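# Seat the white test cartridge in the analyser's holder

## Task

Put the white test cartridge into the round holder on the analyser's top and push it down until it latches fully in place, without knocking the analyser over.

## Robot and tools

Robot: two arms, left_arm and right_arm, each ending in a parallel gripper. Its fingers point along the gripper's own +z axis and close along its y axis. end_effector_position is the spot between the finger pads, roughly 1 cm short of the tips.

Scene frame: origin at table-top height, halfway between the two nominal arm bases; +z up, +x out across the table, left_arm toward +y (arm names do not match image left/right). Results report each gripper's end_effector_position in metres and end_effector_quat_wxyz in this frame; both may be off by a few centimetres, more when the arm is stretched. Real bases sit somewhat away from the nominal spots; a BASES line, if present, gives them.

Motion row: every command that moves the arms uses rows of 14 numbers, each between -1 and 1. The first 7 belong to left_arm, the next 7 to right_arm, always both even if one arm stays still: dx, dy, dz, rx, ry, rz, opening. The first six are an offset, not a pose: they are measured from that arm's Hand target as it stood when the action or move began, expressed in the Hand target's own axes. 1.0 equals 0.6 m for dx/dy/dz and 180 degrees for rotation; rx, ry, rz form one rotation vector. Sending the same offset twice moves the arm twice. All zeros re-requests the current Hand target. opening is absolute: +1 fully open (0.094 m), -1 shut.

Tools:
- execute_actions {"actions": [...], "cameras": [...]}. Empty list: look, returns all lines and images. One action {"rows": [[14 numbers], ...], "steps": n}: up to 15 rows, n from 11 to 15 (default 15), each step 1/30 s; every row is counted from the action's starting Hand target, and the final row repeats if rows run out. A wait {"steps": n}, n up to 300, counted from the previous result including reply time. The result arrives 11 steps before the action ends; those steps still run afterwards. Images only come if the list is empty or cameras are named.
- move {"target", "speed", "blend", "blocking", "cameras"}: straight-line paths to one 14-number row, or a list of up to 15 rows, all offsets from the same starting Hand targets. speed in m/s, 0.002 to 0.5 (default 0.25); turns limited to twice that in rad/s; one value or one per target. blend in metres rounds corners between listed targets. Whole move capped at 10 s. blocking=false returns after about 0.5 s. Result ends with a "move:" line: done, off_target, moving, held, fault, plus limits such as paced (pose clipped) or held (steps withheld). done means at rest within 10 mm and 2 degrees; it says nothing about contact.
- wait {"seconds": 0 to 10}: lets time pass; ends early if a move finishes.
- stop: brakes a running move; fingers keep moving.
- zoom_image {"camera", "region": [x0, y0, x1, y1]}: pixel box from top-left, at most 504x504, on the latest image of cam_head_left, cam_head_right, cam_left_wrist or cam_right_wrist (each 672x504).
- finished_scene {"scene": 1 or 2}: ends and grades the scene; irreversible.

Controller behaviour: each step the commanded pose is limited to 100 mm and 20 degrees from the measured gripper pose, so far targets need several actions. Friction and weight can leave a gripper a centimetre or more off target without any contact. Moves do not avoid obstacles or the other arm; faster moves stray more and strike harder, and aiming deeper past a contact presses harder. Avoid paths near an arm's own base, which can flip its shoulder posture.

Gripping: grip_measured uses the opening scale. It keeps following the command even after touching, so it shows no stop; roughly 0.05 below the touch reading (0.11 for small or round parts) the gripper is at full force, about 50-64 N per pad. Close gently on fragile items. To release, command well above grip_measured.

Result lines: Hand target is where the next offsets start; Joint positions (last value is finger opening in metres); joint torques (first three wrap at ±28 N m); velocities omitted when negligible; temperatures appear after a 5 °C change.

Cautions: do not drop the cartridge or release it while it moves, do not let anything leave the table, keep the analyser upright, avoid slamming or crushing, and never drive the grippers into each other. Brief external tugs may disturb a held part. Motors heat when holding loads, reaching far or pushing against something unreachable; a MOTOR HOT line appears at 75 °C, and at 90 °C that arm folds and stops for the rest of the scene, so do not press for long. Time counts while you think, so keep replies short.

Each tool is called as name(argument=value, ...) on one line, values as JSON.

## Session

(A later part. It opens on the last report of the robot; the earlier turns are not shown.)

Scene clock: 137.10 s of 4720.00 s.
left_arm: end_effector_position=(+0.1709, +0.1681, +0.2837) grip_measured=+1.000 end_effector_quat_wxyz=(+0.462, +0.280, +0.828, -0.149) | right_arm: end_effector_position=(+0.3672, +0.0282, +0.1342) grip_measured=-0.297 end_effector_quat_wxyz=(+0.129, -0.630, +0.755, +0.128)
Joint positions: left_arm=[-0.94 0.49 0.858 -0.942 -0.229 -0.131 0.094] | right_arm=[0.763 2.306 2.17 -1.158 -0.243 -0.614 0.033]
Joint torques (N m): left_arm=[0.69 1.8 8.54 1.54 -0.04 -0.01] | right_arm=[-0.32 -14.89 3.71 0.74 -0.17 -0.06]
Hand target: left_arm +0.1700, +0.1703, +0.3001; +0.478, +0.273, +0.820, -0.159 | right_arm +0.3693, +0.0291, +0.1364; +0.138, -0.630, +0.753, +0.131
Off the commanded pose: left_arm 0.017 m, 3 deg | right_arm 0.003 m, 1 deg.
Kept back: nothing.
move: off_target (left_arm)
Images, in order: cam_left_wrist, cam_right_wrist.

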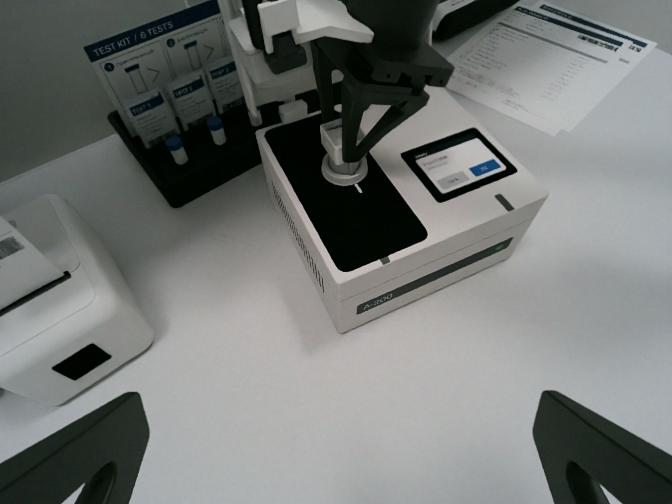

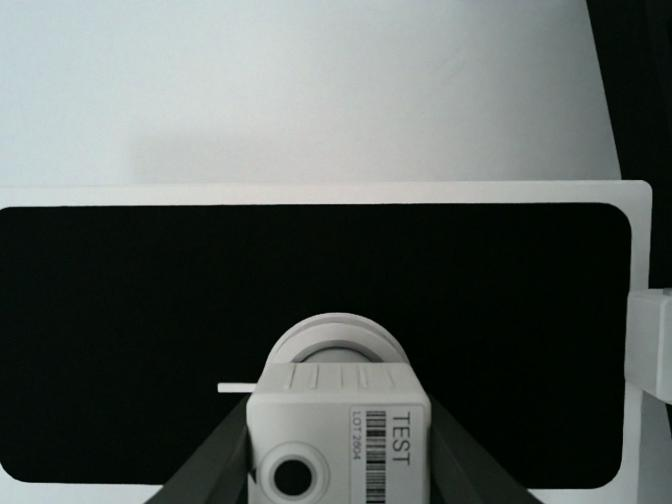

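move(target=[0,0,0,0,0,0,1, 0.00373,-0.00023,0.00928,0,0,0,-0.45], speed=0.03, cameras=["cam_left_wrist","cam_right_wrist"])

Scene clock: 138.97 s of 4720.00 s.
left_arm: end_effector_position=(+0.1709, +0.1681, +0.2837) grip_measured=+1.000 end_effector_quat_wxyz=(+0.462, +0.280, +0.828, -0.149) | right_arm: end_effector_position=(+0.3672, +0.0282, +0.1279) grip_measured=-0.297 end_effector_quat_wxyz=(+0.128, -0.630, +0.755, +0.128)
Joint positions: left_arm=[-0.94 0.49 0.858 -0.942 -0.229 -0.131 0.094] | right_arm=[0.763 2.306 2.145 -1.136 -0.243 -0.614 0.033]
Joint torques (N m): left_arm=[0.69 1.78 8.53 1.55 -0.04 -0.01] | right_arm=[-0.28 -15.19 3.59 0.77 -0.17 -0.06]
Hand target: left_arm +0.1700, +0.1703, +0.3001; +0.478, +0.273, +0.820, -0.159 | right_arm +0.3693, +0.0291, +0.1304; +0.138, -0.630, +0.753, +0.131
Off the commanded pose: left_arm 0.017 m, 3 deg | right_arm 0.003 m, 1 deg.
Kept back: nothing.
move: off_target (left_arm)
Images, in order: cam_left_wrist, cam_right_wrist.

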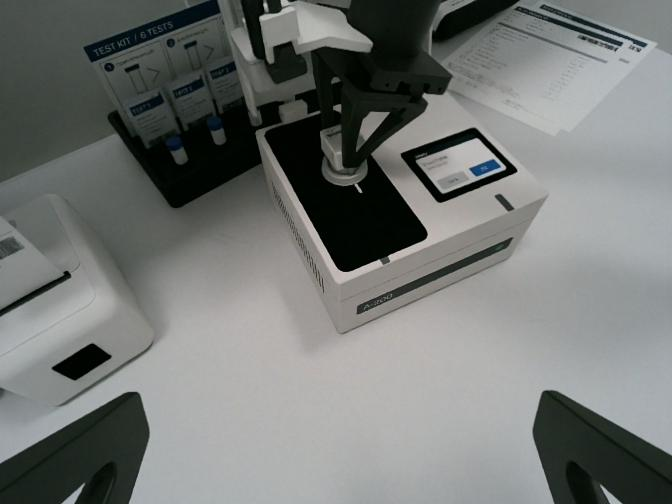

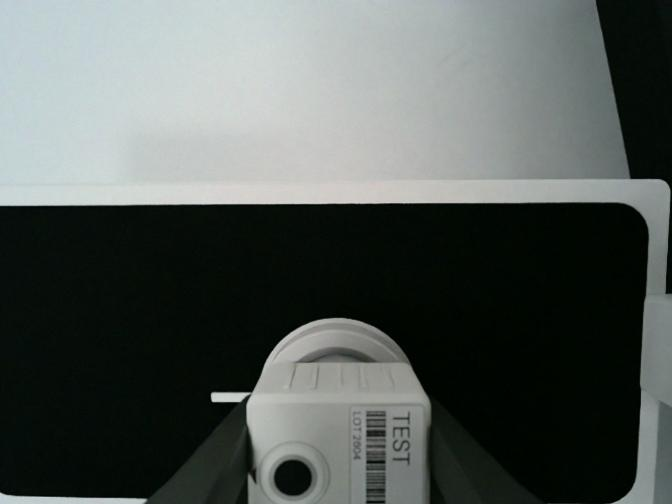

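zoom_image(camera="cam_left_wrist", region=[302, 110, 386, 194])

zoom_image(camera="cam_right_wrist", region=[250, 300, 430, 400])

Scaled by 6.000.

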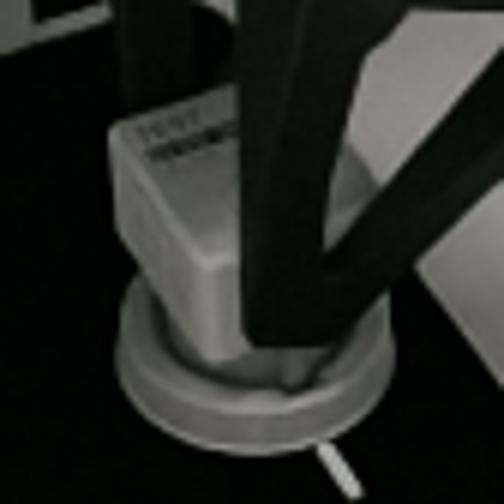

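Scaled by 2.800.

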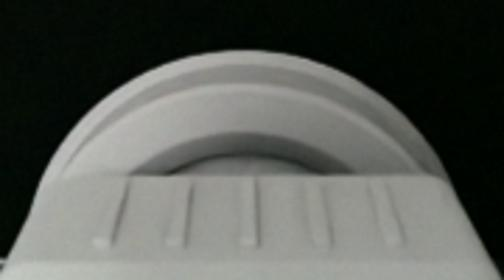

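move(target=[0,0,0,0,0,0,1, 0.00311,-0.0002,0.00773,0,0,0,-0.45], speed=0.03, cameras=["cam_left_wrist","cam_right_wrist"])

Scene clock: 140.73 s of 4720.00 s.
left_arm: end_effector_position=(+0.1709, +0.1681, +0.2837) grip_measured=+1.000 end_effector_quat_wxyz=(+0.462, +0.280, +0.828, -0.149) | right_arm: end_effector_position=(+0.3669, +0.0283, +0.1246) grip_measured=-0.297 end_effector_quat_wxyz=(+0.127, -0.630, +0.755, +0.129)
Joint positions: left_arm=[-0.94 0.49 0.858 -0.942 -0.229 -0.131 0.094] | right_arm=[0.763 2.306 2.132 -1.124 -0.244 -0.614 0.033]
Joint torques (N m): left_arm=[0.7 1.78 8.53 1.55 -0.04 -0.01] | right_arm=[-0.31 -15.25 2.86 0.86 -0.16 -0.06]
Hand target: left_arm +0.1700, +0.1703, +0.3001; +0.478, +0.273, +0.820, -0.159 | right_arm +0.3693, +0.0291, +0.1254; +0.138, -0.630, +0.753, +0.131
Off the commanded pose: left_arm 0.017 m, 3 deg | right_arm 0.003 m, 1 deg.
Kept back: nothing.
move: off_target (left_arm)
Images, in order: cam_left_wrist, cam_right_wrist.

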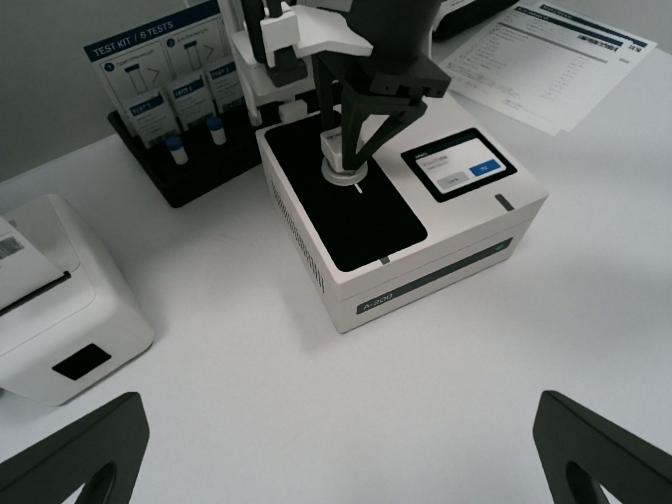

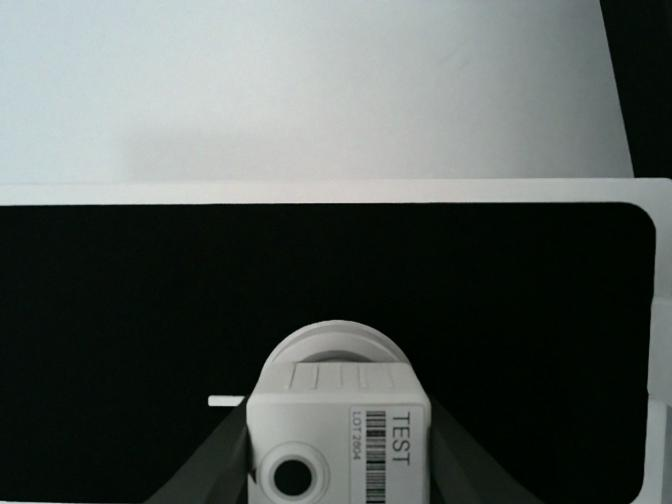

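zoom_image(camera="cam_left_wrist", region=[302, 110, 386, 194])

zoom_image(camera="cam_right_wrist", region=[250, 300, 430, 400])

Scaled by 6.000.

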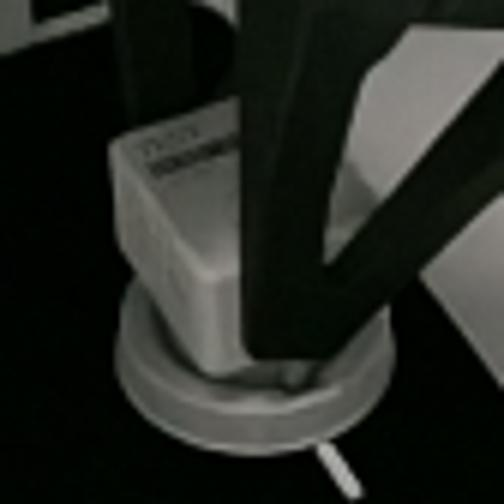

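Scaled by 2.800.

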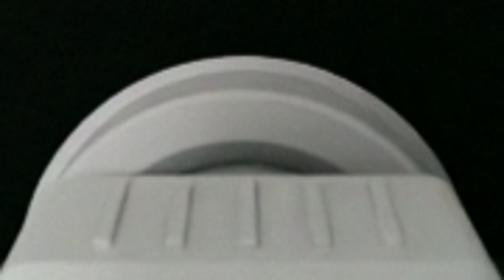

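move(target=[0,0,0,0,0,0,1, 0.00249,-0.00016,0.00619,0,0,0,-0.45], speed=0.03, cameras=["cam_left_wrist","cam_right_wrist"])

Scene clock: 142.40 s of 4720.00 s.
left_arm: end_effector_position=(+0.1709, +0.1681, +0.2837) grip_measured=+1.000 end_effector_quat_wxyz=(+0.462, +0.280, +0.828, -0.149) | right_arm: end_effector_position=(+0.3668, +0.0283, +0.1225) grip_measured=-0.297 end_effector_quat_wxyz=(+0.127, -0.630, +0.755, +0.129)
Joint positions: left_arm=[-0.94 0.49 0.858 -0.942 -0.229 -0.131 0.094] | right_arm=[0.763 2.303 2.118 -1.112 -0.244 -0.614 0.033]
Joint torques (N m): left_arm=[0.69 1.78 8.53 1.56 -0.04 -0.01] | right_arm=[-0.31 -15.05 2.58 0.9 -0.17 -0.06]
Hand target: left_arm +0.1700, +0.1703, +0.3001; +0.478, +0.273, +0.820, -0.159 | right_arm +0.3693, +0.0291, +0.1214; +0.138, -0.630, +0.753, +0.131
Off the commanded pose: left_arm 0.017 m, 3 deg | right_arm 0.003 m, 1 deg.
Kept back: nothing.
move: off_target (left_arm)
Images, in order: cam_left_wrist, cam_right_wrist.

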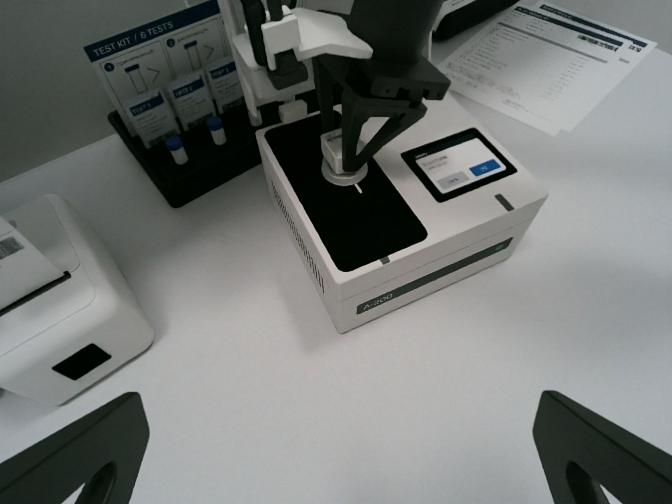

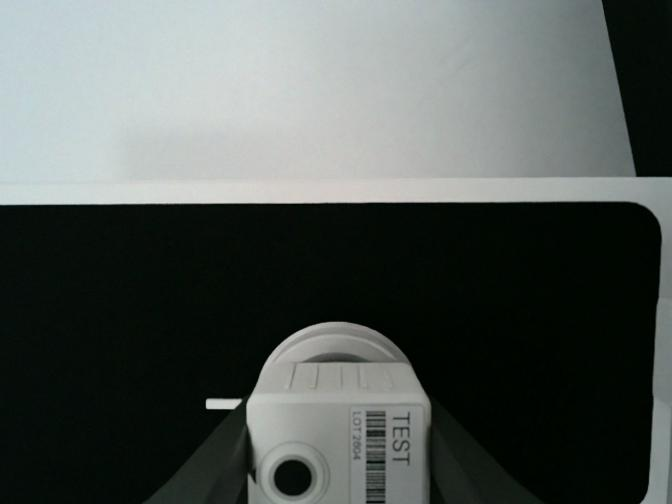

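move(target=[0,0,0,0,0,0,1, 0.00249,-0.00016,0.00619,0,0,0,-0.45], speed=0.03, cameras=["cam_left_wrist","cam_right_wrist"])

Scene clock: 143.67 s of 4720.00 s.
left_arm: end_effector_position=(+0.1709, +0.1681, +0.2837) grip_measured=+1.000 end_effector_quat_wxyz=(+0.462, +0.280, +0.828, -0.149) | right_arm: end_effector_position=(+0.3667, +0.0282, +0.1202) grip_measured=-0.297 end_effector_quat_wxyz=(+0.129, -0.630, +0.755, +0.129)
Joint positions: left_arm=[-0.94 0.49 0.858 -0.942 -0.229 -0.131 0.094] | right_arm=[0.763 2.298 2.1 -1.096 -0.245 -0.614 0.033]
Joint torques (N m): left_arm=[0.69 1.8 8.53 1.55 -0.04 -0.01] | right_arm=[-0.28 -14.61 2.69 0.93 -0.17 -0.07]
Hand target: left_arm +0.1700, +0.1703, +0.3001; +0.478, +0.273, +0.820, -0.159 | right_arm +0.3693, +0.0291, +0.1174; +0.138, -0.630, +0.753, +0.131
Off the commanded pose: left_arm 0.017 m, 3 deg | right_arm 0.004 m, 1 deg.
Kept back: nothing.
move: off_target (left_arm)
Images, in order: cam_left_wrist, cam_right_wrist.

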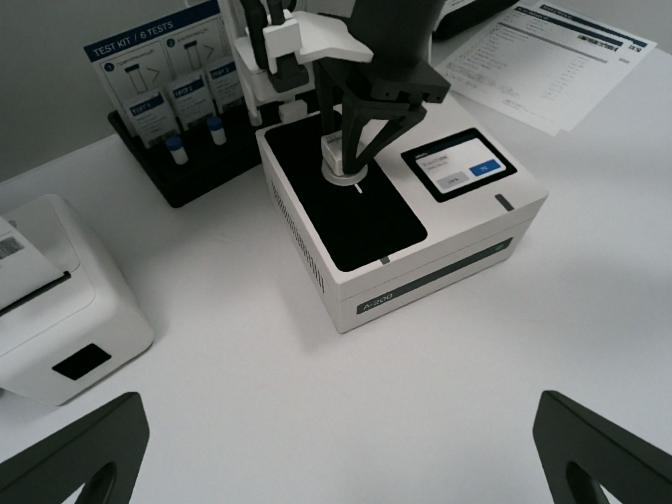

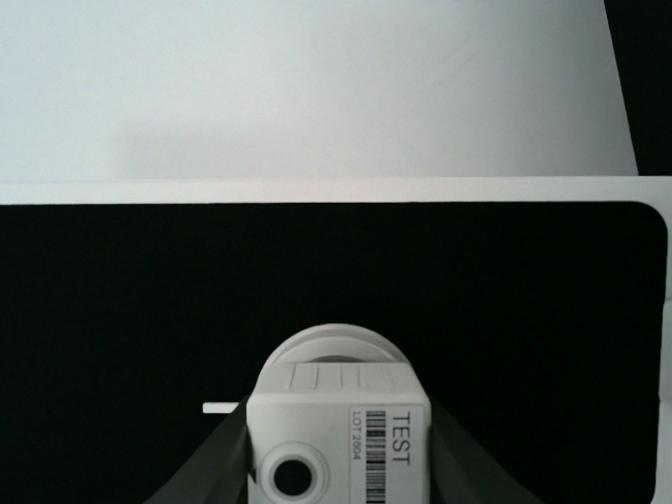

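zoom_image(camera="cam_left_wrist", region=[302, 110, 386, 194])

zoom_image(camera="cam_right_wrist", region=[250, 300, 430, 400])

Scaled by 6.000.

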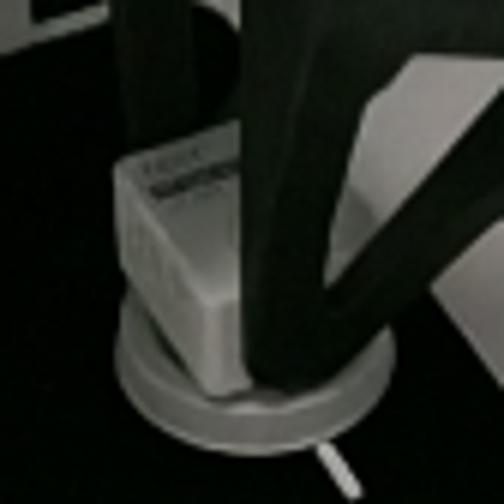

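Scaled by 2.800.

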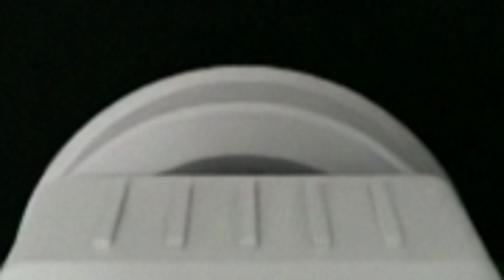

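move(target=[[0,0,0,0,0,0,1, -0.00311,0.0002,-0.00773,0,0,0,-0.45],[0,0,0,0,0,0,1, -0.00311,0.0002,-0.00773,0,0,0,0.1],[0,0,0,0,0,0,1, -0.00808,0.00051,-0.0201,0,0,0,0.1]], speed=0.04, cameras=["cam_left_wrist","cam_right_wrist"])

Scene clock: 148.97 s of 4720.00 s.
left_arm: end_effector_position=(+0.1709, +0.1681, +0.2837) grip_measured=+1.000 end_effector_quat_wxyz=(+0.462, +0.280, +0.828, -0.149) | right_arm: end_effector_position=(+0.3659, +0.0274, +0.1195) grip_measured=+0.097 end_effector_quat_wxyz=(+0.126, -0.630, +0.755, +0.129)
Joint positions: left_arm=[-0.94 0.49 0.858 -0.942 -0.229 -0.131 0.094] | right_arm=[0.763 2.298 2.099 -1.1 -0.244 -0.614 0.052]
Joint torques (N m): left_arm=[0.68 1.78 8.53 1.55 -0.04 -0.01] | right_arm=[-0.29 -14.6 7.09 0.43 -0.16 -0.07]
Hand target: left_arm +0.1700, +0.1703, +0.3001; +0.478, +0.273, +0.820, -0.159 | right_arm +0.3693, +0.0291, +0.1304; +0.138, -0.630, +0.753, +0.131
Off the commanded pose: left_arm 0.017 m, 3 deg | right_arm 0.011 m, 1 deg.
Kept back: nothing.
move: off_target (left_arm, right_arm)
Images, in order: cam_left_wrist, cam_right_wrist.

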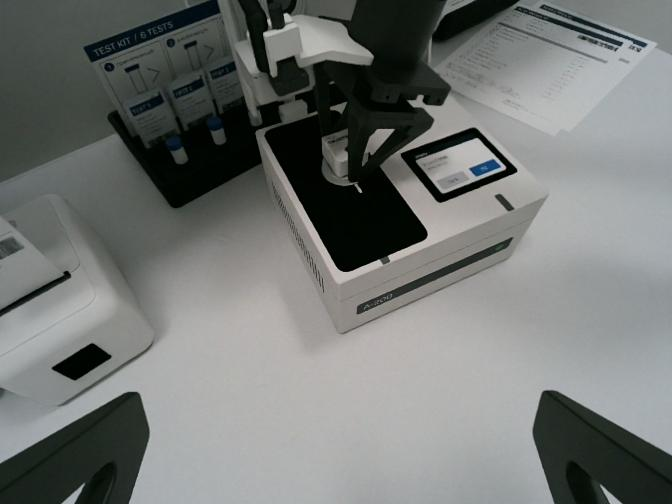

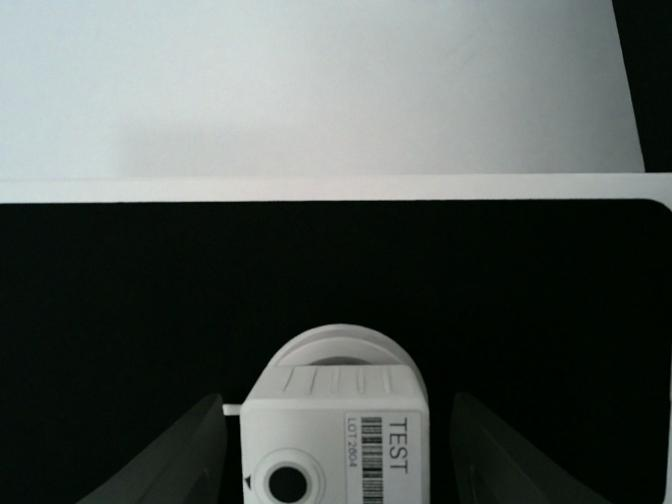

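move(target=[0,0,0,0,0,0,1, -0.00497,0.00031,-0.01237,0,0,0,0.1], speed=0.04, cameras=["cam_left_wrist","cam_right_wrist"])

Scene clock: 150.33 s of 4720.00 s.
left_arm: end_effector_position=(+0.1709, +0.1681, +0.2837) grip_measured=+1.000 end_effector_quat_wxyz=(+0.462, +0.280, +0.828, -0.149) | right_arm: end_effector_position=(+0.3640, +0.0257, +0.1242) grip_measured=+0.097 end_effector_quat_wxyz=(+0.122, -0.630, +0.756, +0.129)
Joint positions: left_arm=[-0.94 0.49 0.858 -0.942 -0.229 -0.131 0.094] | right_arm=[0.763 2.298 2.12 -1.13 -0.244 -0.614 0.052]
Joint torques (N m): left_arm=[0.69 1.78 8.53 1.55 -0.04 -0.01] | right_arm=[-0.31 -14.37 8.36 0.4 -0.15 -0.04]
Hand target: left_arm +0.1700, +0.1703, +0.3001; +0.478, +0.273, +0.820, -0.159 | right_arm +0.3693, +0.0291, +0.1384; +0.138, -0.630, +0.753, +0.131
Off the commanded pose: left_arm 0.017 m, 3 deg | right_arm 0.016 m, 2 deg.
Kept back: nothing.
move: off_target (left_arm, right_arm)
Images, in order: cam_left_wrist, cam_right_wrist.

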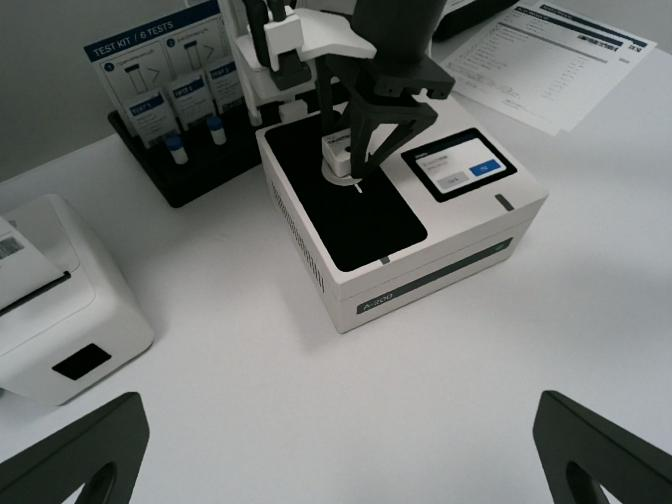

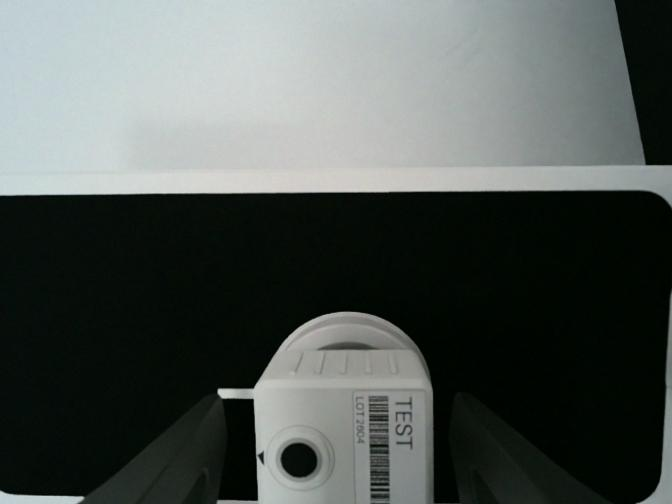

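zoom_image(camera="cam_left_wrist", region=[302, 110, 386, 194])

zoom_image(camera="cam_right_wrist", region=[220, 290, 460, 504])

Scaled by 6.000.

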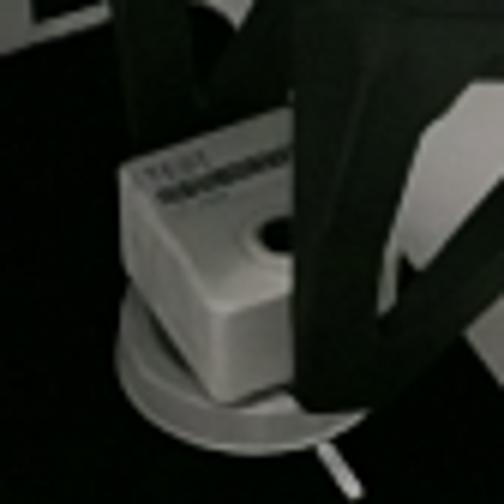

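Scaled by 2.100.

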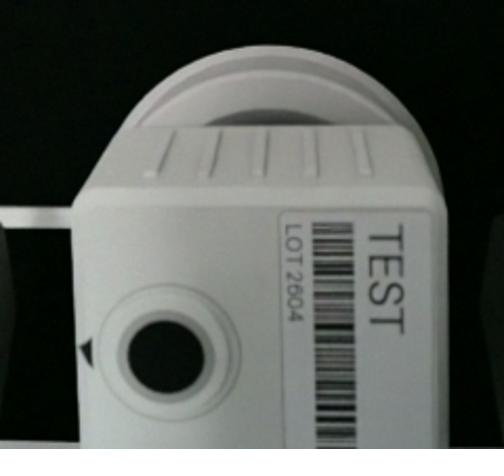

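move(target=[[0,0,0,0,0,0,1, 0,0,0,0,0,0,-0.2],[0,0,0,0,0,0,1, 0,0,0,0,0,0,-0.45]], speed=0.04, cameras=["cam_left_wrist","cam_right_wrist"])

Scene clock: 155.37 s of 4720.00 s.
left_arm: end_effector_position=(+0.1709, +0.1681, +0.2837) grip_measured=+1.000 end_effector_quat_wxyz=(+0.462, +0.280, +0.828, -0.149) | right_arm: end_effector_position=(+0.3651, +0.0240, +0.1241) grip_measured=-0.294 end_effector_quat_wxyz=(+0.121, -0.630, +0.757, +0.125)
Joint positions: left_arm=[-0.94 0.49 0.858 -0.942 -0.229 -0.131 0.094] | right_arm=[0.761 2.298 2.121 -1.133 -0.237 -0.615 0.033]
Joint torques (N m): left_arm=[0.69 1.78 8.53 1.55 -0.04 -0.01] | right_arm=[-0.16 -14.37 8.25 0.39 -0.22 -0.05]
Hand target: left_arm +0.1700, +0.1703, +0.3001; +0.478, +0.273, +0.820, -0.159 | right_arm +0.3693, +0.0291, +0.1384; +0.138, -0.630, +0.753, +0.131
Off the commanded pose: left_arm 0.017 m, 3 deg | right_arm 0.016 m, 2 deg.
Kept back: nothing.
move: off_target (left_arm, right_arm); target 2's new opening was sent with right_arm's hand 0.016 m and 2 deg from that target
Images, in order: cam_left_wrist, cam_right_wrist.

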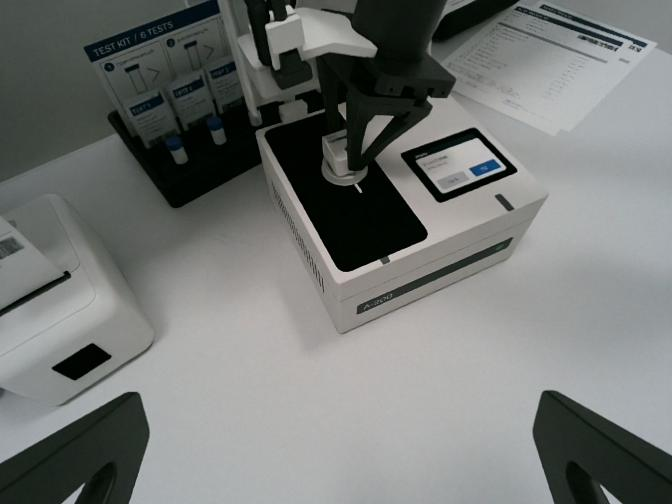

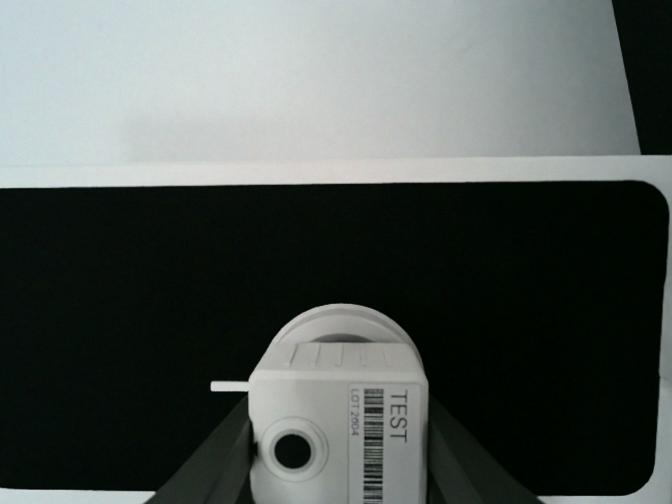

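move(target=[0,0,0,0,0,0,1, 0.00622,-0.00039,0.01546,0,0,0,-0.45], speed=0.03, cameras=["cam_left_wrist","cam_right_wrist"])

Scene clock: 156.80 s of 4720.00 s.
left_arm: end_effector_position=(+0.1709, +0.1681, +0.2837) grip_measured=+1.000 end_effector_quat_wxyz=(+0.462, +0.280, +0.828, -0.149) | right_arm: end_effector_position=(+0.3654, +0.0243, +0.1242) grip_measured=-0.294 end_effector_quat_wxyz=(+0.122, -0.630, +0.757, +0.125)
Joint positions: left_arm=[-0.94 0.49 0.858 -0.942 -0.229 -0.131 0.094] | right_arm=[0.761 2.298 2.121 -1.131 -0.237 -0.615 0.033]
Joint torques (N m): left_arm=[0.7 1.78 8.51 1.55 -0.04 -0.01] | right_arm=[-0.12 -14.53 4.68 0.8 -0.25 -0.06]
Hand target: left_arm +0.1700, +0.1703, +0.3001; +0.478, +0.273, +0.820, -0.159 | right_arm +0.3694, +0.0291, +0.1284; +0.138, -0.630, +0.753, +0.131
Off the commanded pose: left_arm 0.017 m, 3 deg | right_arm 0.007 m, 2 deg.
Kept back: nothing.
move: off_target (left_arm)
Images, in order: cam_left_wrist, cam_right_wrist.

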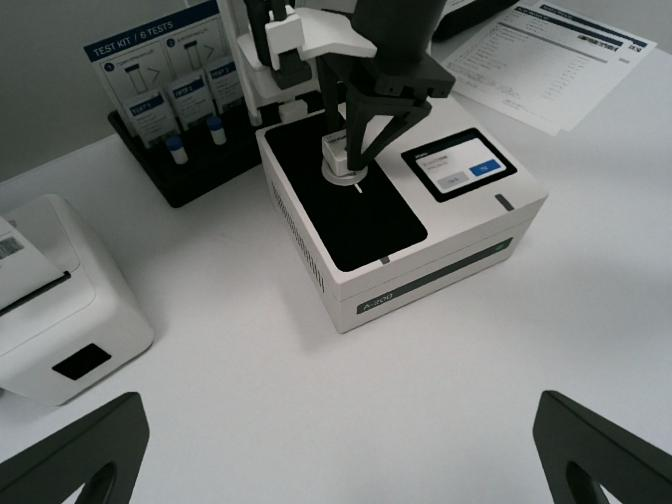

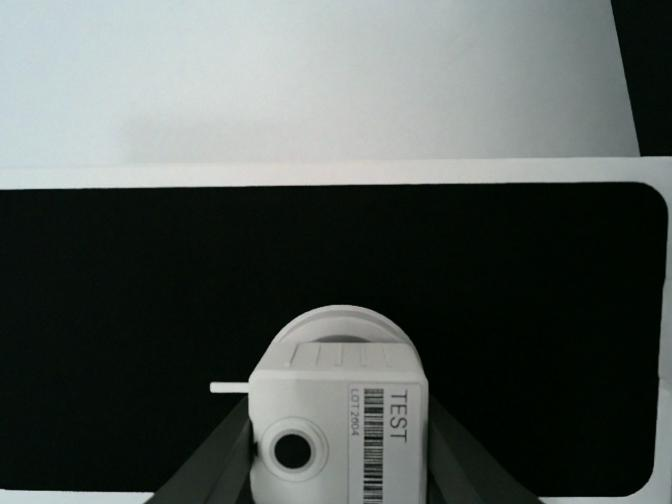

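move(target=[0,0,0,0,0,0,1, 0.00373,-0.00023,0.00928,0,0,0,-0.45], speed=0.03, cameras=["cam_left_wrist","cam_right_wrist"])

Scene clock: 157.90 s of 4720.00 s.
left_arm: end_effector_position=(+0.1709, +0.1681, +0.2837) grip_measured=+1.000 end_effector_quat_wxyz=(+0.462, +0.280, +0.828, -0.149) | right_arm: end_effector_position=(+0.3654, +0.0246, +0.1215) grip_measured=-0.294 end_effector_quat_wxyz=(+0.122, -0.630, +0.757, +0.126)
Joint positions: left_arm=[-0.94 0.49 0.858 -0.942 -0.229 -0.131 0.094] | right_arm=[0.761 2.298 2.11 -1.12 -0.239 -0.615 0.033]
Joint torques (N m): left_arm=[0.69 1.78 8.54 1.55 -0.04 -0.01] | right_arm=[-0.16 -14.58 3.59 0.93 -0.2 -0.04]
Hand target: left_arm +0.1700, +0.1703, +0.3001; +0.478, +0.273, +0.820, -0.159 | right_arm +0.3693, +0.0290, +0.1224; +0.138, -0.630, +0.753, +0.131
Off the commanded pose: left_arm 0.017 m, 3 deg | right_arm 0.006 m, 2 deg.
Kept back: nothing.
move: off_target (left_arm)
Images, in order: cam_left_wrist, cam_right_wrist.

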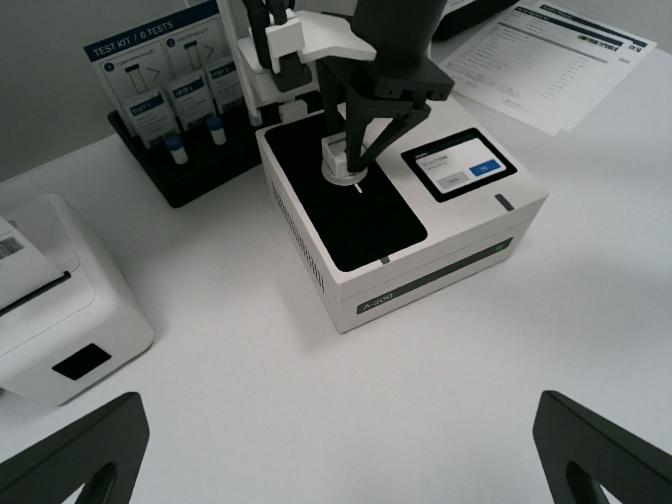

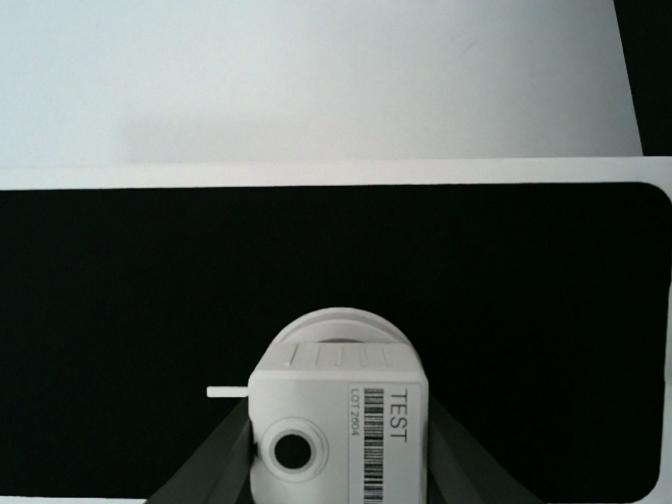

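move(target=[0,0,0,0,0,0,1, 0.00249,-0.00016,0.00619,0,0,0,-0.45], speed=0.03, cameras=["cam_left_wrist","cam_right_wrist"])

Scene clock: 159.03 s of 4720.00 s.
left_arm: end_effector_position=(+0.1709, +0.1681, +0.2837) grip_measured=+1.000 end_effector_quat_wxyz=(+0.462, +0.280, +0.828, -0.149) | right_arm: end_effector_position=(+0.3654, +0.0248, +0.1204) grip_measured=-0.295 end_effector_quat_wxyz=(+0.122, -0.629, +0.757, +0.127)
Joint positions: left_arm=[-0.94 0.49 0.858 -0.942 -0.229 -0.131 0.094] | right_arm=[0.761 2.298 2.105 -1.115 -0.241 -0.615 0.033]
Joint torques (N m): left_arm=[0.69 1.78 8.53 1.55 -0.04 -0.02] | right_arm=[-0.17 -14.56 2.67 1.05 -0.2 -0.07]
Hand target: left_arm +0.1700, +0.1702, +0.3001; +0.478, +0.273, +0.820, -0.159 | right_arm +0.3694, +0.0291, +0.1184; +0.138, -0.630, +0.753, +0.131
Off the commanded pose: left_arm 0.017 m, 3 deg | right_arm 0.006 m, 2 deg.
Kept back: nothing.
move: off_target (left_arm)
Images, in order: cam_left_wrist, cam_right_wrist.

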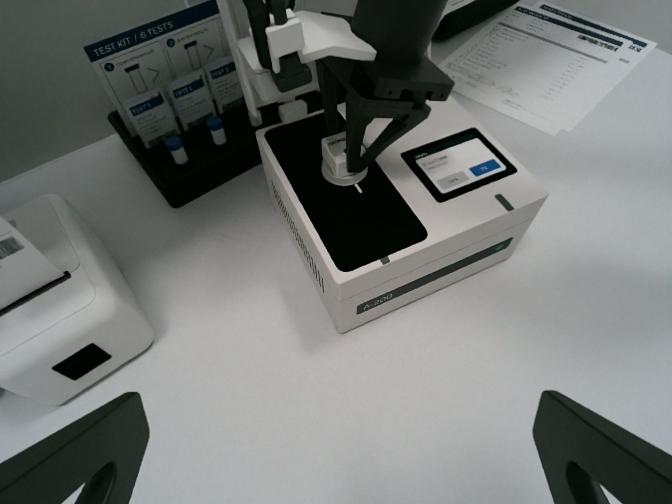

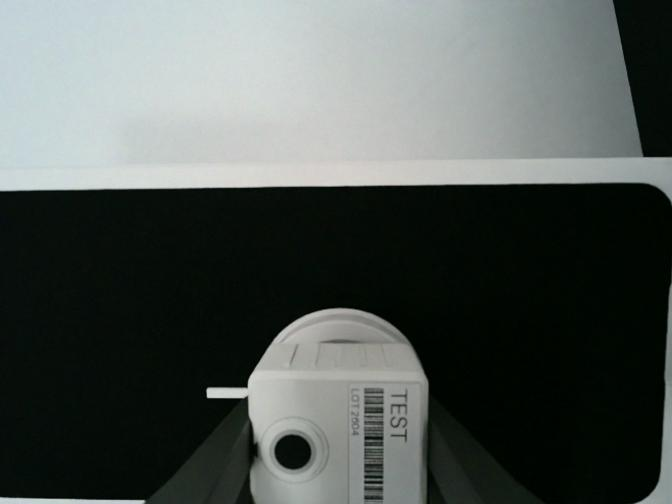

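zoom_image(camera="cam_left_wrist", region=[302, 110, 386, 194])

zoom_image(camera="cam_right_wrist", region=[250, 290, 430, 390])

Scaled by 6.000.

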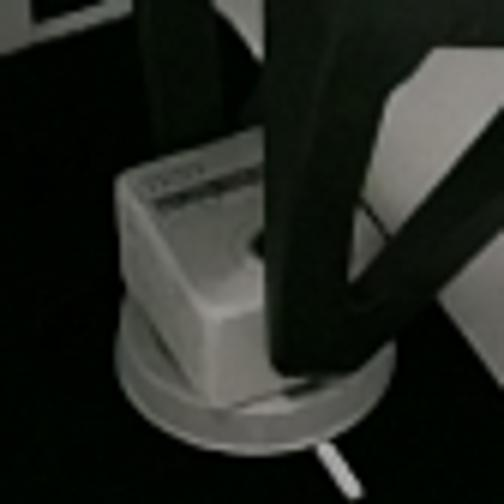

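Scaled by 2.800.

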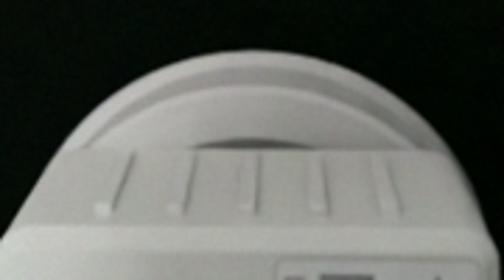

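move(target=[0,0,0,0,0,0,1, 0.00311,-0.0002,0.00773,0,0,0,-0.45], speed=0.03, cameras=["cam_left_wrist","cam_right_wrist"])

Scene clock: 162.47 s of 4720.00 s.
left_arm: end_effector_position=(+0.1709, +0.1681, +0.2837) grip_measured=+1.000 end_effector_quat_wxyz=(+0.462, +0.280, +0.828, -0.149) | right_arm: end_effector_position=(+0.3654, +0.0247, +0.1201) grip_measured=-0.295 end_effector_quat_wxyz=(+0.125, -0.629, +0.756, +0.128)
Joint positions: left_arm=[-0.94 0.49 0.858 -0.942 -0.229 -0.131 0.094] | right_arm=[0.76 2.29 2.088 -1.1 -0.243 -0.615 0.033]
Joint torques (N m): left_arm=[0.69 1.78 8.53 1.55 -0.04 -0.01] | right_arm=[-0.02 -13.79 2.43 1.12 -0.16 -0.07]
Hand target: left_arm +0.1700, +0.1702, +0.3001; +0.478, +0.273, +0.820, -0.159 | right_arm +0.3694, +0.0290, +0.1134; +0.138, -0.630, +0.753, +0.131
Off the commanded pose: left_arm 0.017 m, 3 deg | right_arm 0.009 m, 2 deg.
Kept back: nothing.
move: off_target (left_arm)
Images, in order: cam_left_wrist, cam_right_wrist.

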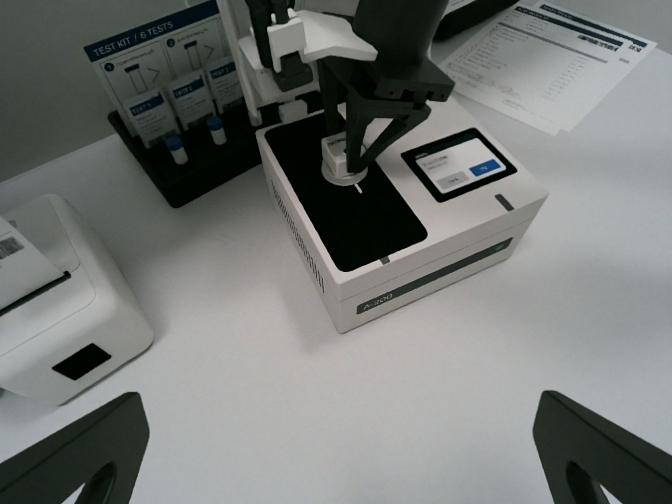

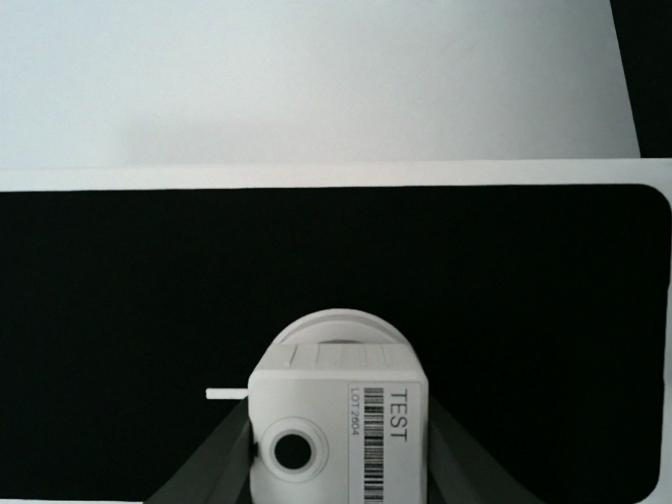

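zoom_image(camera="cam_left_wrist", region=[316, 136, 372, 192])

zoom_image(camera="cam_left_wrist", region=[390, 120, 530, 220])

Scaled by 9.000.

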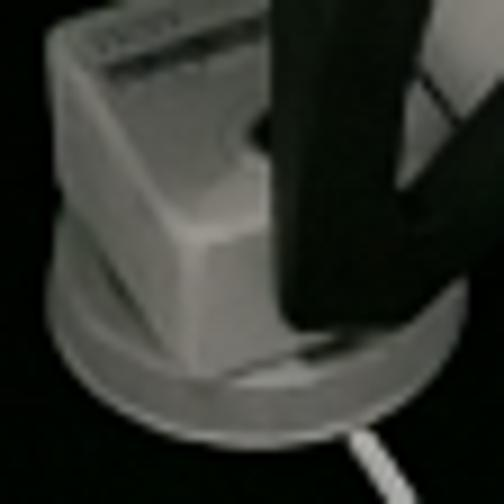

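Scaled by 3.600.

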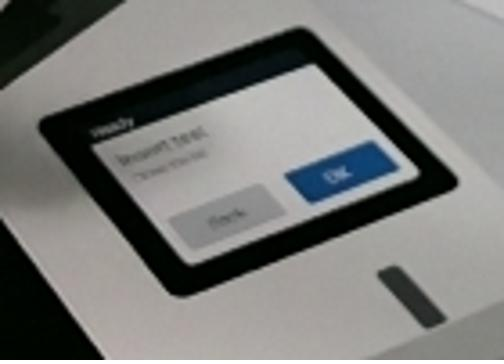

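move(target=[0,0,0,0,0,0,1, 0.00311,-0.0002,0.00773,0,0,0,-0.45], speed=0.03, cameras=["cam_left_wrist","cam_right_wrist"])

Scene clock: 164.97 s of 4720.00 s.
left_arm: end_effector_position=(+0.1709, +0.1681, +0.2837) grip_measured=+1.000 end_effector_quat_wxyz=(+0.462, +0.280, +0.828, -0.149) | right_arm: end_effector_position=(+0.3654, +0.0248, +0.1199) grip_measured=-0.296 end_effector_quat_wxyz=(+0.129, -0.629, +0.756, +0.129)
Joint positions: left_arm=[-0.94 0.49 0.858 -0.942 -0.229 -0.131 0.094] | right_arm=[0.76 2.28 2.069 -1.082 -0.244 -0.615 0.033]
Joint torques (N m): left_arm=[0.69 1.78 8.53 1.55 -0.04 -0.01] | right_arm=[-0.01 -13.01 2.26 1.15 -0.15 -0.05]
Hand target: left_arm +0.1700, +0.1702, +0.3001; +0.478, +0.273, +0.820, -0.159 | right_arm +0.3694, +0.0291, +0.1084; +0.138, -0.630, +0.753, +0.131
Off the commanded pose: left_arm 0.017 m, 3 deg | right_arm 0.013 m, 1 deg.
Kept back: nothing.
move: off_target (left_arm, right_arm)
Images, in order: cam_left_wrist, cam_right_wrist.

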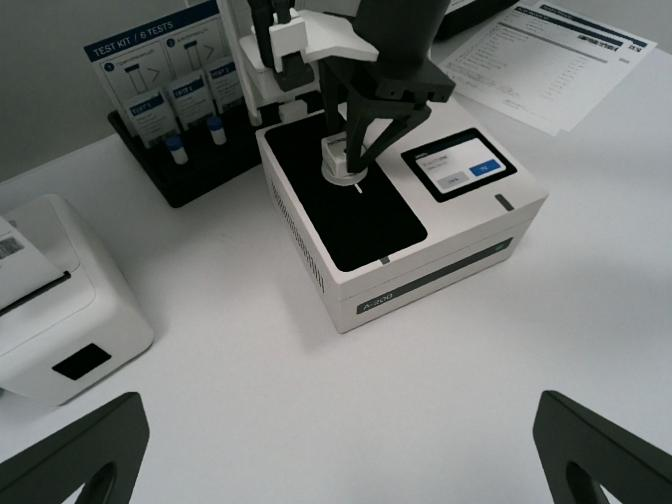

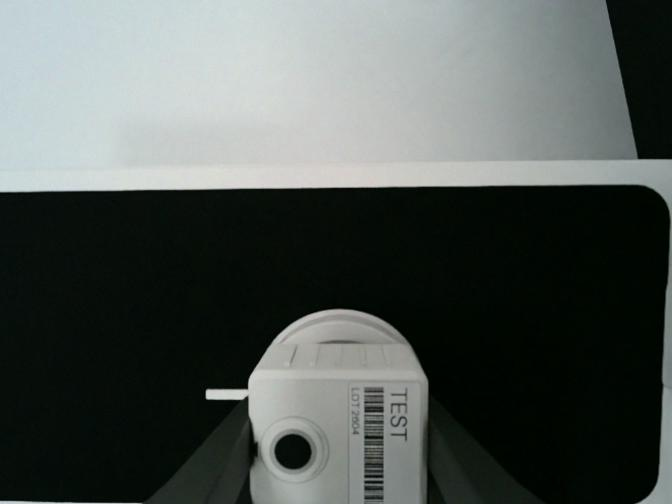

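move(target=[0,0,0,0,0,0,1, 0.00622,-0.00039,0.01546,0,0,0,-0.45], speed=0.03, cameras=["cam_left_wrist","cam_right_wrist"])

Scene clock: 167.20 s of 4720.00 s.
left_arm: end_effector_position=(+0.1709, +0.1681, +0.2837) grip_measured=+1.000 end_effector_quat_wxyz=(+0.462, +0.280, +0.828, -0.149) | right_arm: end_effector_position=(+0.3653, +0.0248, +0.1193) grip_measured=-0.296 end_effector_quat_wxyz=(+0.136, -0.629, +0.754, +0.131)
Joint positions: left_arm=[-0.94 0.49 0.858 -0.942 -0.229 -0.131 0.094] | right_arm=[0.758 2.262 2.032 -1.048 -0.248 -0.615 0.033]
Joint torques (N m): left_arm=[0.69 1.78 8.53 1.55 -0.04 -0.01] | right_arm=[0.1 -11.33 1.94 1.28 -0.14 -0.05]
Hand target: left_arm +0.1700, +0.1702, +0.3001; +0.478, +0.273, +0.820, -0.159 | right_arm +0.3693, +0.0291, +0.0983; +0.138, -0.630, +0.753, +0.131
Off the commanded pose: left_arm 0.017 m, 3 deg | right_arm 0.022 m, 0 deg.
Kept back: nothing.
move: off_target (left_arm, right_arm)
Images, in order: cam_left_wrist, cam_right_wrist.

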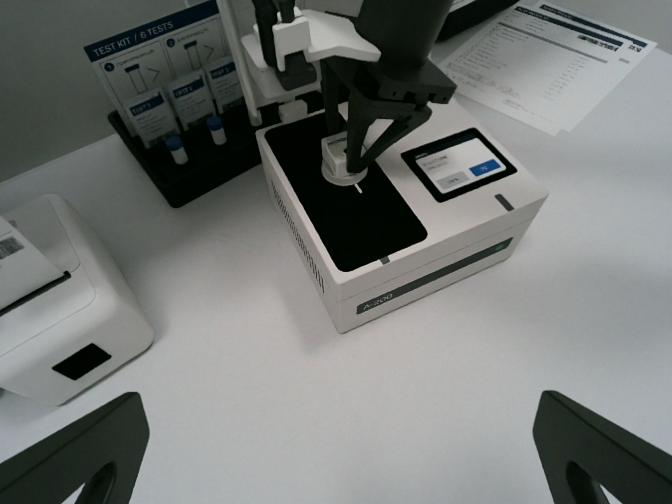

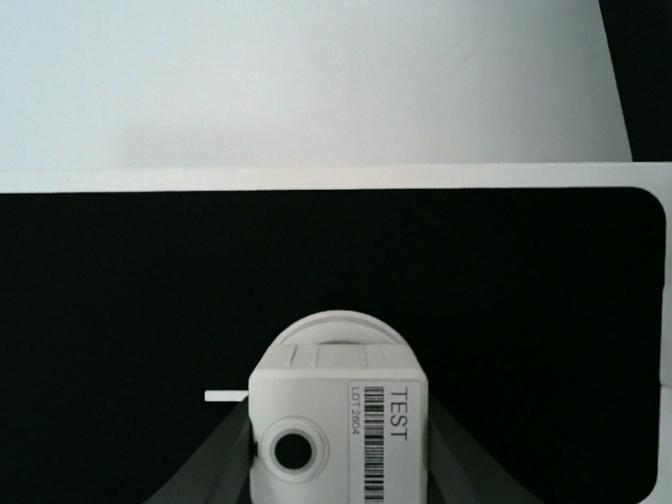

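move(target=[0,0,0,0,0,0,1, 0.00622,-0.00039,0.01546,0,0,0,-0.45], speed=0.03, cameras=["cam_left_wrist","cam_right_wrist"])

Scene clock: 168.30 s of 4720.00 s.
left_arm: end_effector_position=(+0.1709, +0.1681, +0.2837) grip_measured=+1.000 end_effector_quat_wxyz=(+0.462, +0.280, +0.828, -0.149) | right_arm: end_effector_position=(+0.3654, +0.0248, +0.1188) grip_measured=-0.297 end_effector_quat_wxyz=(+0.144, -0.628, +0.753, +0.134)
Joint positions: left_arm=[-0.94 0.49 0.858 -0.942 -0.229 -0.131 0.094] | right_arm=[0.757 2.245 1.996 -1.014 -0.253 -0.615 0.033]
Joint torques (N m): left_arm=[0.69 1.78 8.51 1.55 -0.04 -0.01] | right_arm=[0.29 -9.76 1.63 1.32 -0.09 -0.06]
Hand target: left_arm +0.1700, +0.1702, +0.3001; +0.478, +0.273, +0.820, -0.159 | right_arm +0.3695, +0.0290, +0.0882; +0.138, -0.630, +0.753, +0.131
Off the commanded pose: left_arm 0.017 m, 3 deg | right_arm 0.031 m, 1 deg.
Kept back: nothing.
move: off_target (left_arm, right_arm)
Images, in order: cam_left_wrist, cam_right_wrist.

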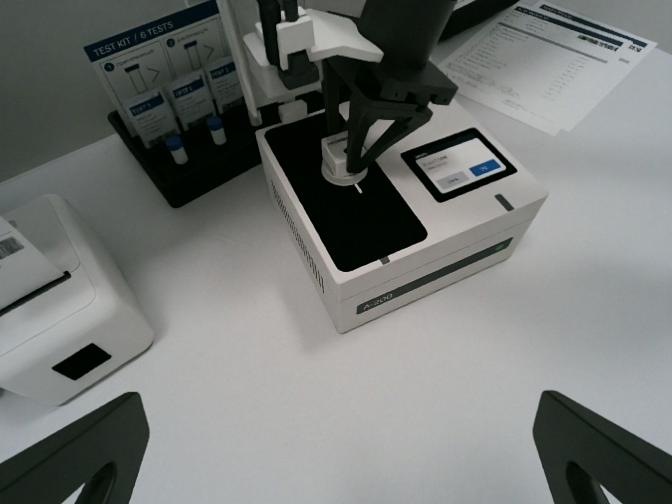

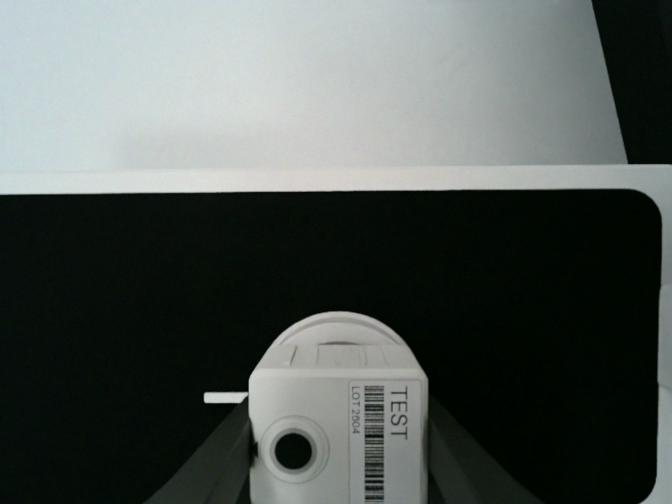

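zoom_image(camera="cam_right_wrist", region=[230, 300, 450, 504])

zoom_image(camera="cam_left_wrist", region=[316, 136, 372, 192])

Scaled by 2.291.

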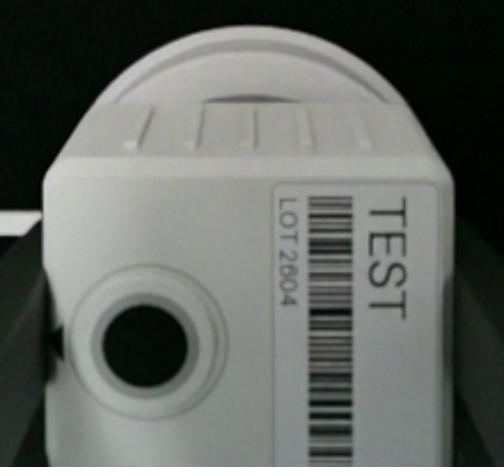

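Scaled by 9.000.

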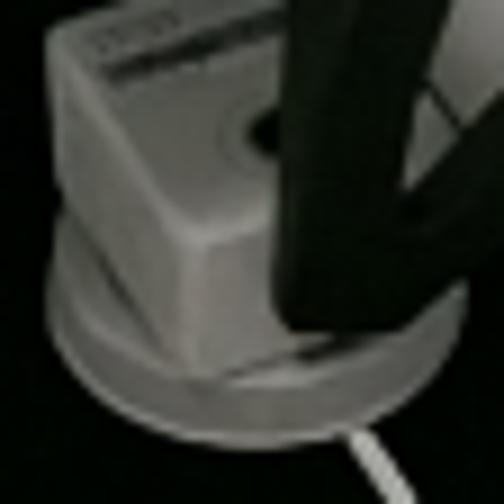

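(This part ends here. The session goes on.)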